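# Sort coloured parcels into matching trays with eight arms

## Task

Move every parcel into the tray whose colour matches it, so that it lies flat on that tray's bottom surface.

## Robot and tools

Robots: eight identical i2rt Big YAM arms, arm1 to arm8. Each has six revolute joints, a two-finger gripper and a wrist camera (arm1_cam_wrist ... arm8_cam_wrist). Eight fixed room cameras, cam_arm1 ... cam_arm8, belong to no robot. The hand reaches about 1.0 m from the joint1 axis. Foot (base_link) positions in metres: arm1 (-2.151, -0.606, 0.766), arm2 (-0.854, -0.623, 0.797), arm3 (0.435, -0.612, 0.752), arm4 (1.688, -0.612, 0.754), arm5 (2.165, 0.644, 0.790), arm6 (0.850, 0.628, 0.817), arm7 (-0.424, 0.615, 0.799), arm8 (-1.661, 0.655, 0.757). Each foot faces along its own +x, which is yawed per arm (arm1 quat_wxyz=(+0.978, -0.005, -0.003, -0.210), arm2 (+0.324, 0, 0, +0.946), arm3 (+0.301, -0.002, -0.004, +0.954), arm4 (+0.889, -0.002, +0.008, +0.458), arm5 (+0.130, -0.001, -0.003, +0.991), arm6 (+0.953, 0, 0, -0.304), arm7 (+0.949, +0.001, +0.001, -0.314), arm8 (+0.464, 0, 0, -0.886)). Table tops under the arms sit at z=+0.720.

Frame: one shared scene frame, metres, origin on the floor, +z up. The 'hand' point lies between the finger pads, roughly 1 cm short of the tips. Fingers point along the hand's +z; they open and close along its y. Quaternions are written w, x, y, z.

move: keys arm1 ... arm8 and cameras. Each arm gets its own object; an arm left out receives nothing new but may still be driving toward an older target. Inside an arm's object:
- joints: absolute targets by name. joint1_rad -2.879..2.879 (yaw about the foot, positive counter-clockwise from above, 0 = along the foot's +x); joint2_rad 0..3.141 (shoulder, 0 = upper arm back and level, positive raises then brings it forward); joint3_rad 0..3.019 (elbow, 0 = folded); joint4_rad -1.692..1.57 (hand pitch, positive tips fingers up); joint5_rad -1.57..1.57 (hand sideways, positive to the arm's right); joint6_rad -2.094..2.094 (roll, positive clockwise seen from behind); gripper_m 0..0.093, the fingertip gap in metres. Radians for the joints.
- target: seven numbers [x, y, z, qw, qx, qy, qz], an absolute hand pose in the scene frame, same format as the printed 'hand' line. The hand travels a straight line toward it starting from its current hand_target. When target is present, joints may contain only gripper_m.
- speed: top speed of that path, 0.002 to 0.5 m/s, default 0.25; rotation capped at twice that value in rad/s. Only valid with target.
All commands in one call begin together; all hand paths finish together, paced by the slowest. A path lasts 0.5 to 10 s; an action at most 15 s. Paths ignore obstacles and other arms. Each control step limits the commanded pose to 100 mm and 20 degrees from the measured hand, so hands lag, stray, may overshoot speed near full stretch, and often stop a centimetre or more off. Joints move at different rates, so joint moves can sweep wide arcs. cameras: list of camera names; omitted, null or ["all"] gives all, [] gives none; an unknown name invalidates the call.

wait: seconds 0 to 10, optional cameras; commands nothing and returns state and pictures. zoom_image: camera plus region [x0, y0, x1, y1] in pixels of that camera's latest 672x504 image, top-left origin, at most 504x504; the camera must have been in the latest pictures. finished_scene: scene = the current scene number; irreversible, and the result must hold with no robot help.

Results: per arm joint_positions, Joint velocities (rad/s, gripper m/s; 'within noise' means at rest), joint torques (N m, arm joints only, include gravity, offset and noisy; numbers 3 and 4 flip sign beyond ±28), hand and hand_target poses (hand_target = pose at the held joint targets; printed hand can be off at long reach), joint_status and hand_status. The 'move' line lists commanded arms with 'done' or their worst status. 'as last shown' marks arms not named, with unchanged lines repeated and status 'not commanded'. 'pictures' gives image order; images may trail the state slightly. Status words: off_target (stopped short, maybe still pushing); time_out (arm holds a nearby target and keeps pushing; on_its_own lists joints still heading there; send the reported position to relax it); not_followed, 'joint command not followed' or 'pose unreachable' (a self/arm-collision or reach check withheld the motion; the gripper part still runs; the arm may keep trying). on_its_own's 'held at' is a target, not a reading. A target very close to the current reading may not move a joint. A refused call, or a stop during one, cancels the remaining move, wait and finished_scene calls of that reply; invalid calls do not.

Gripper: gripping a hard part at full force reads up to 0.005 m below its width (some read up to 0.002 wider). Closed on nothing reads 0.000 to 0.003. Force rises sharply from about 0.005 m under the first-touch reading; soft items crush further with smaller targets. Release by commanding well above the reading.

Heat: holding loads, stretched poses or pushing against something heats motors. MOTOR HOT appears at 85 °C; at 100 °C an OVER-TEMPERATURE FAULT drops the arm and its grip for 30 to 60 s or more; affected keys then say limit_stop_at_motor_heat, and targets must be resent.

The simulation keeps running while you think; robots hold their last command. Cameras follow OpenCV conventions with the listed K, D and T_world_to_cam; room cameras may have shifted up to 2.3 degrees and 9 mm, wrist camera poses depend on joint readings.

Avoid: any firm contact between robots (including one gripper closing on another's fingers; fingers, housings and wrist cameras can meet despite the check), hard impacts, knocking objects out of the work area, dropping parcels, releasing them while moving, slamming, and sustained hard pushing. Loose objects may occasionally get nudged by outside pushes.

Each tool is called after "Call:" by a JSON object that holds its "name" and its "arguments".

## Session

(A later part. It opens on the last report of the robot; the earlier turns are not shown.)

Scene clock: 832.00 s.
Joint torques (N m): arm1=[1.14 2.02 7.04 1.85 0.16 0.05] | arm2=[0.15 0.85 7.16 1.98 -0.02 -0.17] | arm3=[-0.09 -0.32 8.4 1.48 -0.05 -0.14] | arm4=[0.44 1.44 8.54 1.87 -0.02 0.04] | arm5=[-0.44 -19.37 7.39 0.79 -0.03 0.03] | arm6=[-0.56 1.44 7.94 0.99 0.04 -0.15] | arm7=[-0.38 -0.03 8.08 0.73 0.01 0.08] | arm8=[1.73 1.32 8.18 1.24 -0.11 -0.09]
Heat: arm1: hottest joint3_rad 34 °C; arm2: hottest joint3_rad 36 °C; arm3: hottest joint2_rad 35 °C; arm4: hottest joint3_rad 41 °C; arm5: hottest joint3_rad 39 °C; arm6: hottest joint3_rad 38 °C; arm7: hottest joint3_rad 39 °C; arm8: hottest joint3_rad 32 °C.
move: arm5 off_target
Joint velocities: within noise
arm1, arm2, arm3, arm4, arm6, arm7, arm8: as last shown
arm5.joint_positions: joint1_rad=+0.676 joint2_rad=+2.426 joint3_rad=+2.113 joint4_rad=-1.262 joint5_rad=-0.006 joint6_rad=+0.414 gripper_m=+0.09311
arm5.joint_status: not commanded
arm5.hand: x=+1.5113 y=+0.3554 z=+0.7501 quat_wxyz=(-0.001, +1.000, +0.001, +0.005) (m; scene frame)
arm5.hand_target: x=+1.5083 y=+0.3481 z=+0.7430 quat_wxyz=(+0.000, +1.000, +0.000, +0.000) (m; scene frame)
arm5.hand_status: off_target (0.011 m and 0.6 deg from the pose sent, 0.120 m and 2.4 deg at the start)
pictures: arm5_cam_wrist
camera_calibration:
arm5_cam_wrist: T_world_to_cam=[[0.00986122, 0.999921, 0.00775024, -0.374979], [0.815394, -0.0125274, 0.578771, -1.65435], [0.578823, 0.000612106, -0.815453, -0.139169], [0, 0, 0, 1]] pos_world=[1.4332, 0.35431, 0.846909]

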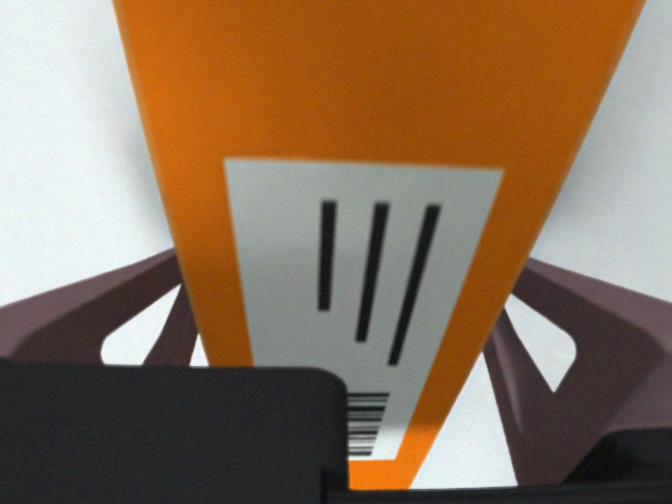

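Call:
{"name": "move", "arguments": {"arm5": {"joints":{"gripper_m":0.045}}, "cameras": []}}

Call:
{"name": "move", "arguments": {"arm5": {"target":[1.512,0.356,0.9,0,1,0,0],"speed":0.22}, "cameras": []}}

Call:
{"name": "move", "arguments": {"arm5": {"joints":{"joint2_rad":1.5,"joint3_rad":1.5,"joint4_rad":-1.57,"joint5_rad":0}}, "cameras": []}}

Call:
{"name": "move", "arguments": {"arm5": {"joints":{"joint1_rad":-1.686,"joint6_rad":0.134}}, "cameras": []}}

Call:
{"name": "move", "arguments": {"arm5": {"target":[2.428,1.3,0.89,0,-0.5053,0.863,0],"speed":0.3}, "cameras": ["cam_arm5"]}}

Call:
{"name": "zoom_image", "arguments": {"camera": "cam_arm5", "region": [430, 30, 600, 200]}}

Scene clock: 842.07 s.
Joint torques (N m): arm1=[1.08 1.73 6.93 1.68 0.2 0.07] | arm2=[0.15 0.79 7.16 1.96 -0.02 -0.17] | arm3=[-0.26 -0.32 8.4 1.52 -0.05 -0.14] | arm4=[0.44 1.44 8.54 1.87 -0.02 0.04] | arm5=[-0.97 -19.84 7.35 0.85 0.01 0.02] | arm6=[-0.56 1.44 7.95 0.98 0.04 -0.15] | arm7=[-0.44 0.03 8.09 0.76 0.01 0.08] | arm8=[1.9 1.73 8.24 1.18 -0.11 -0.09]
Heat: arm1: hottest joint3_rad 34 °C; arm2: hottest joint3_rad 36 °C; arm3: hottest joint2_rad 34 °C; arm4: hottest joint3_rad 42 °C; arm5: hottest joint3_rad 39 °C; arm6: hottest joint3_rad 38 °C; arm7: hottest joint3_rad 38 °C; arm8: hottest joint3_rad 32 °C.
move: arm5 off_target
Joint velocities: within noise
arm1, arm2, arm3, arm4, arm6, arm7, arm8: as last shown
arm5.joint_positions: joint1_rad=+0.681 joint2_rad=+2.426 joint3_rad=+2.113 joint4_rad=-1.259 joint5_rad=-0.007 joint6_rad=+0.415 gripper_m=+0.05885
arm5.joint_status: gripper_m off_target (ended at +0.05888, target +0.04500)
arm5.hand: x=+1.5122 y=+0.3517 z=+0.7501 quat_wxyz=(+0.000, +1.000, +0.003, +0.004) (m; scene frame)
arm5.hand_target: x=+1.5083 y=+0.3479 z=+0.7430 quat_wxyz=(+0.000, +1.000, +0.000, +0.000) (m; scene frame)
arm5.hand_status: not commanded
pictures: none
No camera images: "cameras" was empty.

Scene clock: 843.73 s.
Joint torques (N m): arm1=[1.26 1.9 6.93 1.73 0.16 0.05] | arm2=[0.15 0.79 7.15 1.96 -0.01 -0.18] | arm3=[-0.21 -0.44 8.38 1.47 -0.05 -0.15] | arm4=[0.38 1.44 8.54 1.85 -0.02 0.04] | arm5=[-0.97 -20.95 10.19 -0.09 -0.08 -0.05] | arm6=[-0.56 1.55 7.95 0.98 0.03 -0.15] | arm7=[-0.38 -0.15 8.05 0.8 0.01 0.08] | arm8=[1.96 1.73 8.25 1.22 -0.11 -0.09]
Heat: arm1: hottest joint3_rad 34 °C; arm2: hottest joint3_rad 36 °C; arm3: hottest joint2_rad 34 °C; arm4: hottest joint3_rad 42 °C; arm5: hottest joint3_rad 39 °C; arm6: hottest joint3_rad 38 °C; arm7: hottest joint3_rad 38 °C; arm8: hottest joint3_rad 32 °C.
move: arm5 off_target
Joint velocities: within noise
arm1, arm2, arm3, arm4, arm6, arm7, arm8: as last shown
arm5.joint_positions: joint1_rad=+0.681 joint2_rad=+2.315 joint3_rad=+2.253 joint4_rad=-1.545 joint5_rad=-0.005 joint6_rad=+0.415 gripper_m=+0.05886
arm5.joint_status: not commanded
arm5.hand: x=+1.5249 y=+0.3573 z=+0.8796 quat_wxyz=(-0.008, +1.000, +0.003, +0.019) (m; scene frame)
arm5.hand_target: x=+1.5130 y=+0.3563 z=+0.9001 quat_wxyz=(+0.000, +1.000, +0.000, -0.001) (m; scene frame)
arm5.hand_status: off_target (0.024 m and 2.4 deg from the pose sent, 0.150 m and 0.5 deg at the start; pose on its path clipped on 4 of 50 steps)
pictures: none
No camera images: "cameras" was empty.

Scene clock: 845.43 s.
Joint torques (N m): arm1=[1.03 1.73 7.04 1.7 0.19 0.06] | arm2=[0.15 0.79 7.15 1.98 -0.02 -0.17] | arm3=[-0.21 -0.32 8.42 1.48 -0.05 -0.15] | arm4=[0.44 1.44 8.54 1.87 -0.02 0.04] | arm5=[-1.38 -11.46 7.42 0.21 0.01 -0.05] | arm6=[-0.5 1.44 7.95 0.98 0.04 -0.15] | arm7=[-0.44 -0.03 8.08 0.75 -0.01 0.08] | arm8=[1.55 1.67 8.24 1.26 -0.11 -0.08]
Heat: arm1: hottest joint3_rad 34 °C; arm2: hottest joint3_rad 36 °C; arm3: hottest joint2_rad 34 °C; arm4: hottest joint3_rad 42 °C; arm5: hottest joint3_rad 39 °C; arm6: hottest joint3_rad 37 °C; arm7: hottest joint3_rad 38 °C; arm8: hottest joint3_rad 32 °C.
move: arm5 done
Joint velocities: within noise
arm1, arm2, arm3, arm4, arm6, arm7, arm8: as last shown
arm5.joint_positions: joint1_rad=+0.681 joint2_rad=+1.508 joint3_rad=+1.489 joint4_rad=-1.565 joint5_rad=-0.002 joint6_rad=+0.415 gripper_m=+0.05886
arm5.joint_status: all done
arm5.hand: x=+1.7579 y=+0.4612 z=+1.0473 quat_wxyz=(-0.005, +1.000, +0.003, +0.008) (m; scene frame)
arm5.hand_target: x=+1.7564 y=+0.4635 z=+1.0548 quat_wxyz=(-0.003, +1.000, +0.000, +0.002) (m; scene frame)
arm5.hand_status: not commanded
pictures: none
No camera images: "cameras" was empty.

Scene clock: 847.63 s.
Joint torques (N m): arm1=[1.08 2.02 6.93 1.76 0.21 0.06] | arm2=[0.15 0.85 7.16 1.98 -0.02 -0.17] | arm3=[-0.03 -0.44 8.4 1.51 -0.05 -0.15] | arm4=[0.38 1.44 8.54 1.85 -0.02 0.04] | arm5=[-1.38 -12.4 7.39 0.08 -0.2 -0.16] | arm6=[-0.56 1.49 7.95 0.99 0.04 -0.15] | arm7=[-0.32 0.03 8.09 0.73 0 0.08] | arm8=[1.73 1.73 8.18 1.28 -0.12 -0.1]
Heat: arm1: hottest joint3_rad 34 °C; arm2: hottest joint3_rad 36 °C; arm3: hottest joint2_rad 34 °C; arm4: hottest joint3_rad 42 °C; arm5: hottest joint3_rad 39 °C; arm6: hottest joint3_rad 37 °C; arm7: hottest joint3_rad 38 °C; arm8: hottest joint3_rad 32 °C.
move: arm5 done
Joint velocities: within noise
arm1.joint_positions: joint1_rad=-1.523 joint2_rad=+0.697 joint3_rad=+1.409 joint4_rad=-1.508 joint5_rad=+0.004 joint6_rad=+0.221 gripper_m=+0.09289
arm1.joint_status: not commanded
arm1.hand: x=-2.2409 y=-0.8201 z=+1.2672 quat_wxyz=(-0.249, -0.818, -0.431, +0.289) (m; scene frame)
arm1.hand_target: x=-2.2429 y=-0.8230 z=+1.2639 quat_wxyz=(-0.248, -0.821, -0.427, +0.288) (m; scene frame)
arm1.hand_status: not commanded
arm2.joint_positions: joint1_rad=-1.429 joint2_rad=+0.695 joint3_rad=+1.403 joint4_rad=-1.507 joint5_rad=+0.000 joint6_rad=-0.505 gripper_m=+0.09293
arm2.joint_status: not commanded
arm2.hand: x=-0.7365 y=-0.4187 z=+1.2950 quat_wxyz=(-0.363, +0.650, -0.660, -0.102) (m; scene frame)
arm2.hand_target: x=-0.7346 y=-0.4160 z=+1.2937 quat_wxyz=(-0.363, +0.655, -0.655, -0.099) (m; scene frame)
arm2.hand_status: not commanded
arm3, arm6: as last shown
arm4.joint_positions: joint1_rad=+1.901 joint2_rad=+0.699 joint3_rad=+1.407 joint4_rad=-1.509 joint5_rad=+0.011 joint6_rad=-0.281 gripper_m=+0.09290
arm4.joint_status: not commanded
arm4.hand: x=+1.4670 y=-0.5370 z=+1.2537 quat_wxyz=(-0.106, +0.925, -0.008, -0.365) (m; scene frame)
arm4.hand_target: x=+1.4645 y=-0.5372 z=+1.2517 quat_wxyz=(-0.106, +0.925, -0.005, -0.365) (m; scene frame)
arm4.hand_status: not commanded
arm5.joint_positions: joint1_rad=-1.688 joint2_rad=+1.525 joint3_rad=+1.489 joint4_rad=-1.565 joint5_rad=+0.001 joint6_rad=+0.143 gripper_m=+0.05885
arm5.joint_status: all done
arm5.hand: x=+2.3294 y=+1.0574 z=+1.0458 quat_wxyz=(+0.008, +0.501, -0.866, +0.008) (m; scene frame)
arm5.hand_target: x=+2.3276 y=+1.0560 z=+1.0606 quat_wxyz=(-0.003, +0.506, -0.863, -0.002) (m; scene frame)
arm5.hand_status: not commanded
arm7.joint_positions: joint1_rad=+2.163 joint2_rad=+0.696 joint3_rad=+1.410 joint4_rad=-1.489 joint5_rad=-0.001 joint6_rad=+0.139 gripper_m=+0.09294
arm7.joint_status: not commanded
arm7.hand: x=-0.4117 y=+0.8524 z=+1.3035 quat_wxyz=(-0.262, +0.588, -0.709, -0.288) (m; scene frame)
arm7.hand_target: x=-0.4112 y=+0.8525 z=+1.2959 quat_wxyz=(-0.255, +0.591, -0.713, -0.278) (m; scene frame)
arm7.hand_status: not commanded
arm8.joint_positions: joint1_rad=+0.433 joint2_rad=+0.698 joint3_rad=+1.405 joint4_rad=-1.506 joint5_rad=+0.001 joint6_rad=-0.166 gripper_m=+0.09292
arm8.joint_status: not commanded
arm8.hand: x=-1.7026 y=+0.4222 z=+1.2554 quat_wxyz=(-0.217, -0.657, -0.652, +0.308) (m; scene frame)
arm8.hand_target: x=-1.7030 y=+0.4200 z=+1.2538 quat_wxyz=(-0.216, -0.655, -0.655, +0.308) (m; scene frame)
arm8.hand_status: not commanded
pictures: none
No camera images: "cameras" was empty.

Scene clock: 849.83 s.
Joint torques (N m): arm1=[1.44 1.79 6.99 1.74 0.2 0.05] | arm2=[0.15 0.79 7.15 1.98 -0.02 -0.18] | arm3=[-0.09 -0.26 8.39 1.5 -0.05 -0.15] | arm4=[0.38 1.44 8.54 1.85 -0.02 0.04] | arm5=[-1.08 -21.6 10.17 0.14 -0.2 -0.11] | arm6=[-0.56 1.55 7.94 0.98 0.03 -0.15] | arm7=[-0.67 -0.03 8.03 0.72 0 0.07] | arm8=[1.79 1.67 8.21 1.24 -0.12 -0.09]
Heat: arm1: hottest joint3_rad 34 °C; arm2: hottest joint3_rad 36 °C; arm3: hottest joint2_rad 33 °C; arm4: hottest joint3_rad 42 °C; arm5: hottest joint3_rad 39 °C; arm6: hottest joint3_rad 37 °C; arm7: hottest joint3_rad 38 °C; arm8: hottest joint3_rad 32 °C.
move: arm5 off_target
Joint velocities: within noise
arm1, arm2, arm4, arm6, arm7, arm8: as last shown
arm3.joint_positions: joint1_rad=+2.110 joint2_rad=+0.695 joint3_rad=+1.398 joint4_rad=-1.509 joint5_rad=+0.004 joint6_rad=-0.143 gripper_m=+0.09297
arm3.joint_status: not commanded
arm3.hand: x=+0.4147 y=-0.8502 z=+1.2447 quat_wxyz=(+0.233, +0.634, +0.679, -0.288) (m; scene frame)
arm3.hand_target: x=+0.4154 y=-0.8535 z=+1.2461 quat_wxyz=(+0.233, +0.628, +0.683, -0.291) (m; scene frame)
arm3.hand_status: not commanded
arm5.joint_positions: joint1_rad=-1.688 joint2_rad=+2.314 joint3_rad=+2.190 joint4_rad=-1.502 joint5_rad=+0.001 joint6_rad=+0.139 gripper_m=+0.05885
arm5.joint_status: not commanded
arm5.hand: x=+2.4213 y=+1.2879 z=+0.8660 quat_wxyz=(+0.018, +0.502, -0.864, +0.016) (m; scene frame)
arm5.hand_target: x=+2.4276 y=+1.2989 z=+0.8901 quat_wxyz=(+0.000, +0.505, -0.863, +0.000) (m; scene frame)
arm5.hand_status: off_target (0.028 m and 2.8 deg from the pose sent, 0.305 m and 1.5 deg at the start)
pictures: cam_arm5

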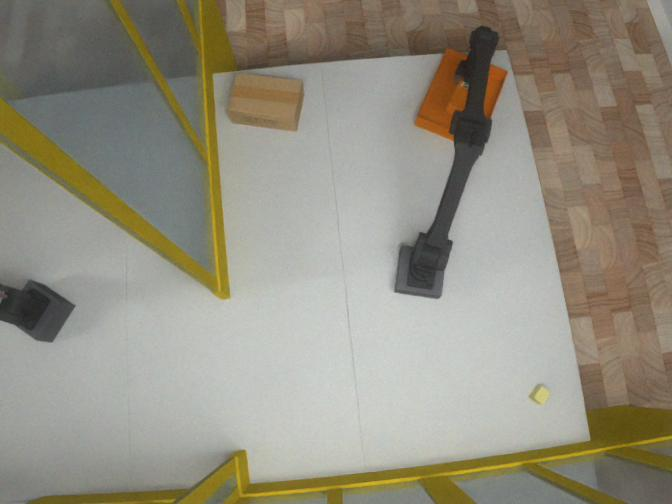

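Scaled by 2.965.

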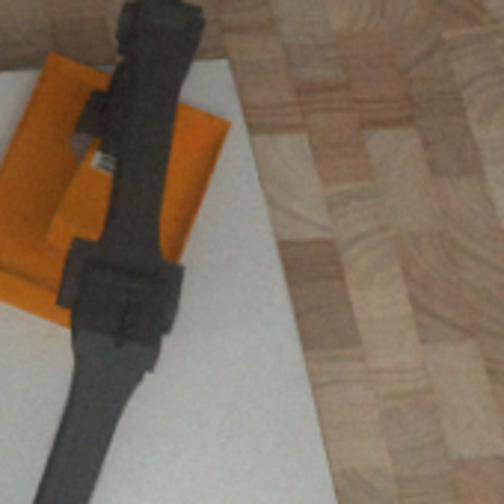

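Call:
{"name": "move", "arguments": {"arm5": {"target":[2.43,1.305,0.75,0,-0.5053,0.863,0],"speed":0.14}, "cameras": ["cam_arm5"]}}

Call:
{"name": "zoom_image", "arguments": {"camera": "cam_arm5", "region": [400, 30, 570, 200]}}

Call:
{"name": "move", "arguments": {"arm5": {"target":[2.43,1.305,0.732,0,-0.5053,0.863,0],"speed":0.1}, "cameras": []}}

Scene clock: 861.47 s.
Joint torques (N m): arm1=[1.44 1.67 6.99 1.77 0.19 0.04] | arm2=[0.15 0.79 7.16 1.98 -0.02 -0.18] | arm3=[-0.21 -0.5 8.36 1.52 -0.06 -0.15] | arm4=[0.44 1.44 8.54 1.85 -0.02 0.04] | arm5=[-1.26 -20.66 6.82 0.59 -0.22 -0.15] | arm6=[-0.5 1.49 7.92 0.98 0.04 -0.15] | arm7=[-0.44 -0.15 8.06 0.7 0 0.08] | arm8=[1.79 1.55 8.23 1.21 -0.11 -0.11]
Heat: arm1: hottest joint3_rad 34 °C; arm2: hottest joint3_rad 36 °C; arm3: hottest joint2_rad 33 °C; arm4: hottest joint3_rad 42 °C; arm5: hottest joint3_rad 40 °C; arm6: hottest joint3_rad 37 °C; arm7: hottest joint3_rad 38 °C; arm8: hottest joint3_rad 32 °C.
move: arm5 done
Joint velocities: within noise
arm1, arm2, arm3, arm4, arm7, arm8: as last shown
arm5.joint_positions: joint1_rad=-1.688 joint2_rad=+2.421 joint3_rad=+2.086 joint4_rad=-1.254 joint5_rad=+0.001 joint6_rad=+0.139 gripper_m=+0.05885
arm5.joint_status: not commanded
arm5.hand: x=+2.4269 y=+1.3013 z=+0.7529 quat_wxyz=(+0.004, +0.503, -0.865, +0.004) (m; scene frame)
arm5.hand_target: x=+2.4300 y=+1.3049 z=+0.7501 quat_wxyz=(+0.000, +0.505, -0.863, +0.000) (m; scene frame)
arm5.hand_status: done (0.006 m and 0.8 deg from the pose sent, 0.118 m and 2.8 deg at the start)
arm6.joint_positions: joint1_rad=+0.229 joint2_rad=+0.698 joint3_rad=+1.397 joint4_rad=-1.493 joint5_rad=+0.000 joint6_rad=-0.380 gripper_m=+0.09288
arm6.joint_status: not commanded
arm6.hand: x=+1.0725 y=+0.5368 z=+1.3133 quat_wxyz=(-0.351, -0.004, -0.926, +0.142) (m; scene frame)
arm6.hand_target: x=+1.0718 y=+0.5372 z=+1.3130 quat_wxyz=(-0.348, +0.000, -0.927, +0.142) (m; scene frame)
arm6.hand_status: not commanded
pictures: cam_arm5

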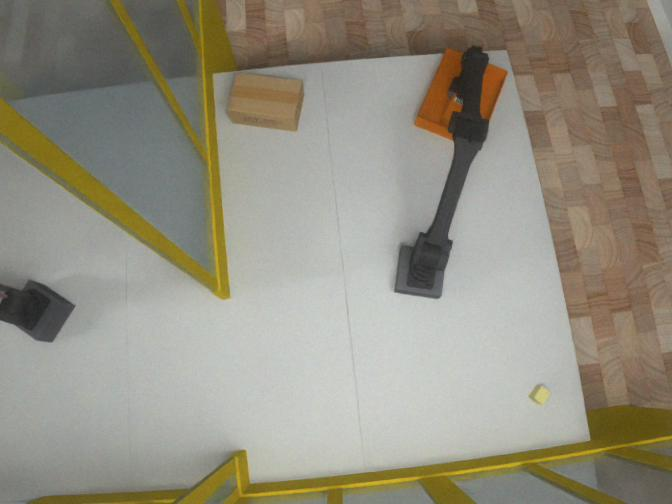

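Scaled by 2.965.

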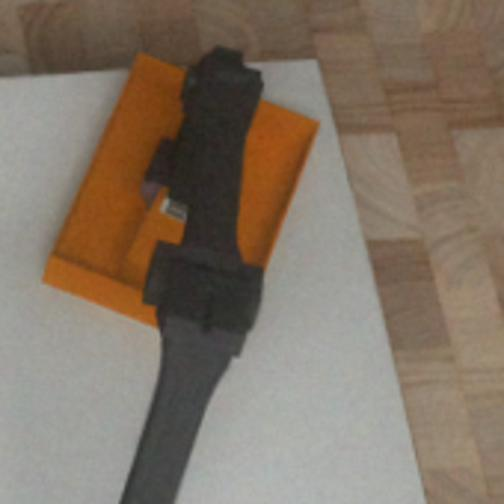

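Scene clock: 862.43 s.
Joint torques (N m): arm1=[1.03 1.85 6.98 1.84 0.19 0.04] | arm2=[0.15 0.85 7.15 1.98 -0.02 -0.18] | arm3=[-0.21 -0.44 8.42 1.5 -0.05 -0.16] | arm4=[0.44 1.44 8.54 1.85 -0.02 0.04] | arm5=[-1.03 -19.49 6.22 1.63 -0.25 -0.13] | arm6=[-0.5 1.49 7.95 0.99 0.03 -0.15] | arm7=[-0.32 -0.03 8.06 0.73 -0.01 0.07] | arm8=[1.96 1.61 8.24 1.24 -0.11 -0.09]
Heat: arm1: hottest joint3_rad 34 °C; arm2: hottest joint3_rad 36 °C; arm3: hottest joint2_rad 33 °C; arm4: hottest joint3_rad 42 °C; arm5: hottest joint3_rad 40 °C; arm6: hottest joint3_rad 37 °C; arm7: hottest joint3_rad 38 °C; arm8: hottest joint3_rad 32 °C.
move: arm5 off_target
Joint velocities: within noise
arm1, arm2, arm3, arm4, arm6, arm7, arm8: as last shown
arm5.joint_positions: joint1_rad=-1.688 joint2_rad=+2.421 joint3_rad=+2.083 joint4_rad=-1.244 joint5_rad=+0.001 joint6_rad=+0.139 gripper_m=+0.05885
arm5.joint_status: not commanded
arm5.hand: x=+2.4273 y=+1.3025 z=+0.7518 quat_wxyz=(+0.001, +0.503, -0.864, +0.002) (m; scene frame)
arm5.hand_target: x=+2.4298 y=+1.3043 z=+0.7325 quat_wxyz=(+0.000, +0.505, -0.863, +0.000) (m; scene frame)
arm5.hand_status: off_target (0.020 m and 0.5 deg from the pose sent, 0.021 m and 0.7 deg at the start)
pictures: none
No camera images: "cameras" was empty.

Call:
{"name": "move", "arguments": {"arm5": {"joints":{"gripper_m":0.093}}, "cameras": []}}

Call:
{"name": "move", "arguments": {"arm5": {"target":[2.425,1.3,0.92,0,-0.5053,0.863,0],"speed":0.2}, "cameras": []}}

Call:
{"name": "move", "arguments": {"arm5": {"joints":{"joint2_rad":0.7,"joint3_rad":1.4,"joint4_rad":-1.5}}, "cameras": ["cam_arm1","cam_arm7","cam_arm3","cam_arm5"]}}

Call:
{"name": "zoom_image", "arguments": {"camera": "cam_arm5", "region": [400, 30, 570, 200]}}

Scene clock: 868.80 s.
Joint torques (N m): arm1=[1.03 1.96 7.04 1.7 0.19 0.05] | arm2=[0.15 0.85 7.16 1.96 -0.02 -0.18] | arm3=[-0.15 -0.38 8.4 1.48 -0.05 -0.15] | arm4=[0.44 1.44 8.54 1.85 -0.02 0.04] | arm5=[-0.44 -19.14 6.11 1.06 -0.17 -0.12] | arm6=[-0.56 1.49 7.92 0.98 0.04 -0.15] | arm7=[-0.44 -0.03 8.13 0.69 0 0.07] | arm8=[1.85 1.85 8.23 1.18 -0.12 -0.11]
Heat: arm1: hottest joint3_rad 34 °C; arm2: hottest joint3_rad 36 °C; arm3: hottest joint2_rad 32 °C; arm4: hottest joint3_rad 42 °C; arm5: hottest joint3_rad 39 °C; arm6: hottest joint3_rad 37 °C; arm7: hottest joint3_rad 38 °C; arm8: hottest joint3_rad 32 °C.
move: arm5 done
Joint velocities: within noise
arm1, arm2, arm3, arm4, arm6, arm7, arm8: as last shown
arm5.joint_positions: joint1_rad=-1.693 joint2_rad=+2.421 joint3_rad=+2.082 joint4_rad=-1.226 joint5_rad=+0.000 joint6_rad=+0.136 gripper_m=+0.09281
arm5.joint_status: all done
arm5.hand: x=+2.4320 y=+1.3053 z=+0.7516 quat_wxyz=(-0.005, +0.502, -0.865, -0.004) (m; scene frame)
arm5.hand_target: x=+2.4298 y=+1.3043 z=+0.7324 quat_wxyz=(+0.000, +0.505, -0.863, +0.000) (m; scene frame)
arm5.hand_status: not commanded
pictures: none
No camera images: "cameras" was empty.

Scene clock: 870.63 s.
Joint torques (N m): arm1=[1.08 1.96 7.08 1.83 0.19 0.05] | arm2=[0.15 0.85 7.15 1.98 -0.02 -0.18] | arm3=[-0.15 -0.44 8.43 1.52 -0.05 -0.15] | arm4=[0.44 1.44 8.54 1.85 -0.02 0.04] | arm5=[-0.15 -20.31 10.11 0.06 -0.18 -0.06] | arm6=[-0.5 1.49 7.94 0.98 0.04 -0.15] | arm7=[-0.67 -0.09 8.08 0.73 0 0.07] | arm8=[2.02 1.55 8.14 1.29 -0.12 -0.1]
Heat: arm1: hottest joint3_rad 34 °C; arm2: hottest joint3_rad 36 °C; arm3: hottest joint2_rad 32 °C; arm4: hottest joint3_rad 42 °C; arm5: hottest joint3_rad 39 °C; arm6: hottest joint3_rad 37 °C; arm7: hottest joint3_rad 38 °C; arm8: hottest joint3_rad 32 °C.
move: arm5 off_target
Joint velocities: within noise
arm1, arm2, arm3, arm4, arm6, arm7, arm8: as last shown
arm5.joint_positions: joint1_rad=-1.693 joint2_rad=+2.299 joint3_rad=+2.260 joint4_rad=-1.576 joint5_rad=+0.000 joint6_rad=+0.136 gripper_m=+0.09289
arm5.joint_status: not commanded
arm5.hand: x=+2.4246 y=+1.2881 z=+0.9026 quat_wxyz=(+0.014, +0.502, -0.865, +0.012) (m; scene frame)
arm5.hand_target: x=+2.4246 y=+1.2991 z=+0.9199 quat_wxyz=(+0.000, +0.505, -0.863, +0.000) (m; scene frame)
arm5.hand_status: off_target (0.021 m and 2.2 deg from the pose sent, 0.169 m and 0.9 deg at the start)
pictures: none
No camera images: "cameras" was empty.

Scene clock: 872.70 s.
Joint torques (N m): arm1=[0.85 1.9 7.01 1.66 0.17 0.03] | arm2=[0.15 0.85 7.16 1.98 -0.01 -0.18] | arm3=[-0.09 -0.38 8.39 1.5 -0.05 -0.15] | arm4=[0.44 1.44 8.54 1.85 -0.02 0.04] | arm5=[-0.44 2.84 6.42 1.7 -0.17 -0.11] | arm6=[-0.5 1.55 7.94 0.98 0.03 -0.15] | arm7=[-0.38 -0.03 8.05 0.7 0 0.07] | arm8=[1.67 1.61 8.16 1.29 -0.1 -0.11]
Heat: arm1: hottest joint3_rad 34 °C; arm2: hottest joint3_rad 36 °C; arm3: hottest joint2_rad 32 °C; arm4: hottest joint3_rad 42 °C; arm5: hottest joint3_rad 39 °C; arm6: hottest joint3_rad 37 °C; arm7: hottest joint3_rad 38 °C; arm8: hottest joint3_rad 32 °C.
move: arm5 done
Joint velocities: within noise
arm1, arm2, arm3, arm4, arm6, arm7, arm8: as last shown
arm5.joint_positions: joint1_rad=-1.693 joint2_rad=+0.696 joint3_rad=+1.395 joint4_rad=-1.506 joint5_rad=+0.000 joint6_rad=+0.136 gripper_m=+0.09289
arm5.joint_status: all done
arm5.hand: x=+2.2519 y=+0.8608 z=+1.2856 quat_wxyz=(-0.297, +0.465, -0.801, -0.231) (m; scene frame)
arm5.hand_target: x=+2.2513 y=+0.8635 z=+1.2882 quat_wxyz=(-0.299, +0.468, -0.798, -0.234) (m; scene frame)
arm5.hand_status: not commanded
pictures: cam_arm1, cam_arm3, cam_arm5, cam_arm7

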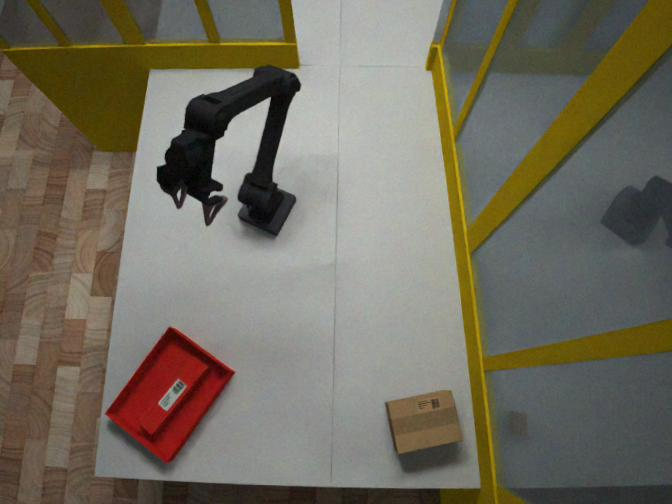

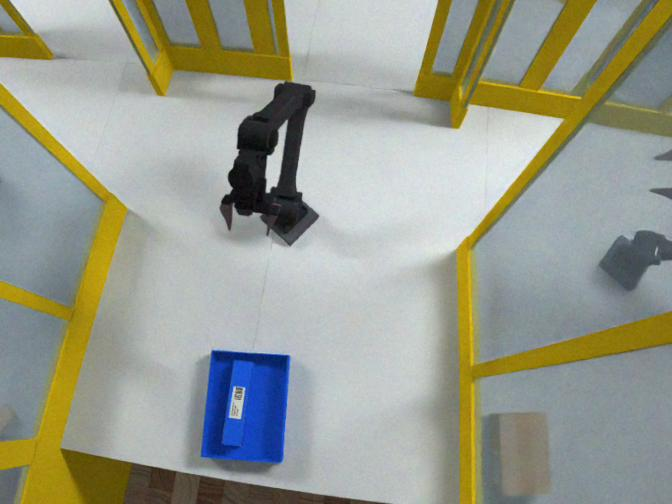

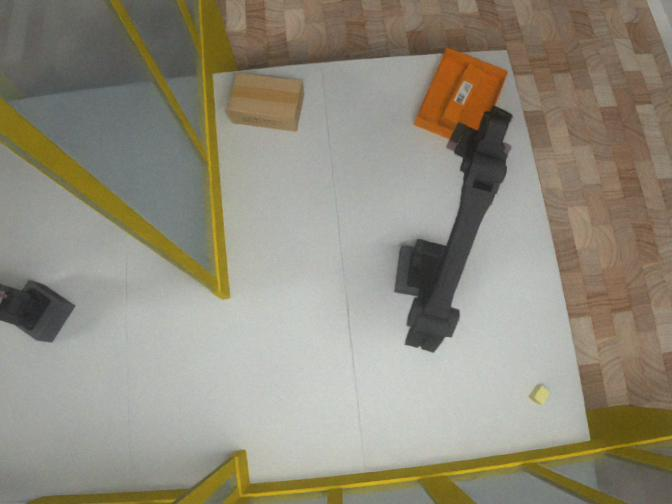

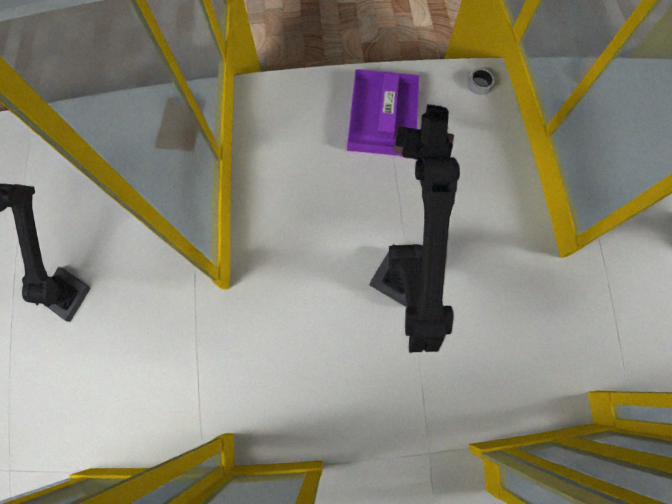

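Scaled by 2.965.

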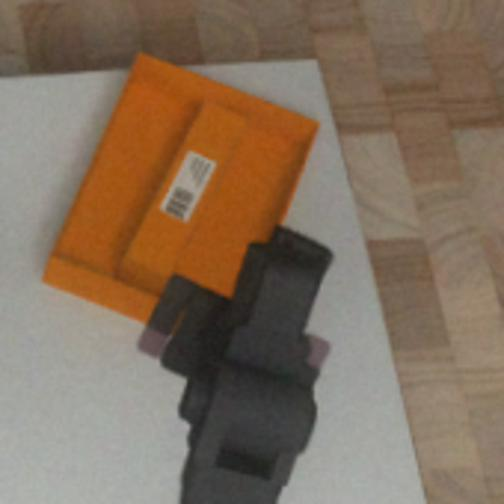

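All flat.

Call:
{"name": "finished_scene", "arguments": {"scene": 1}}

The scene is finished: the task was done.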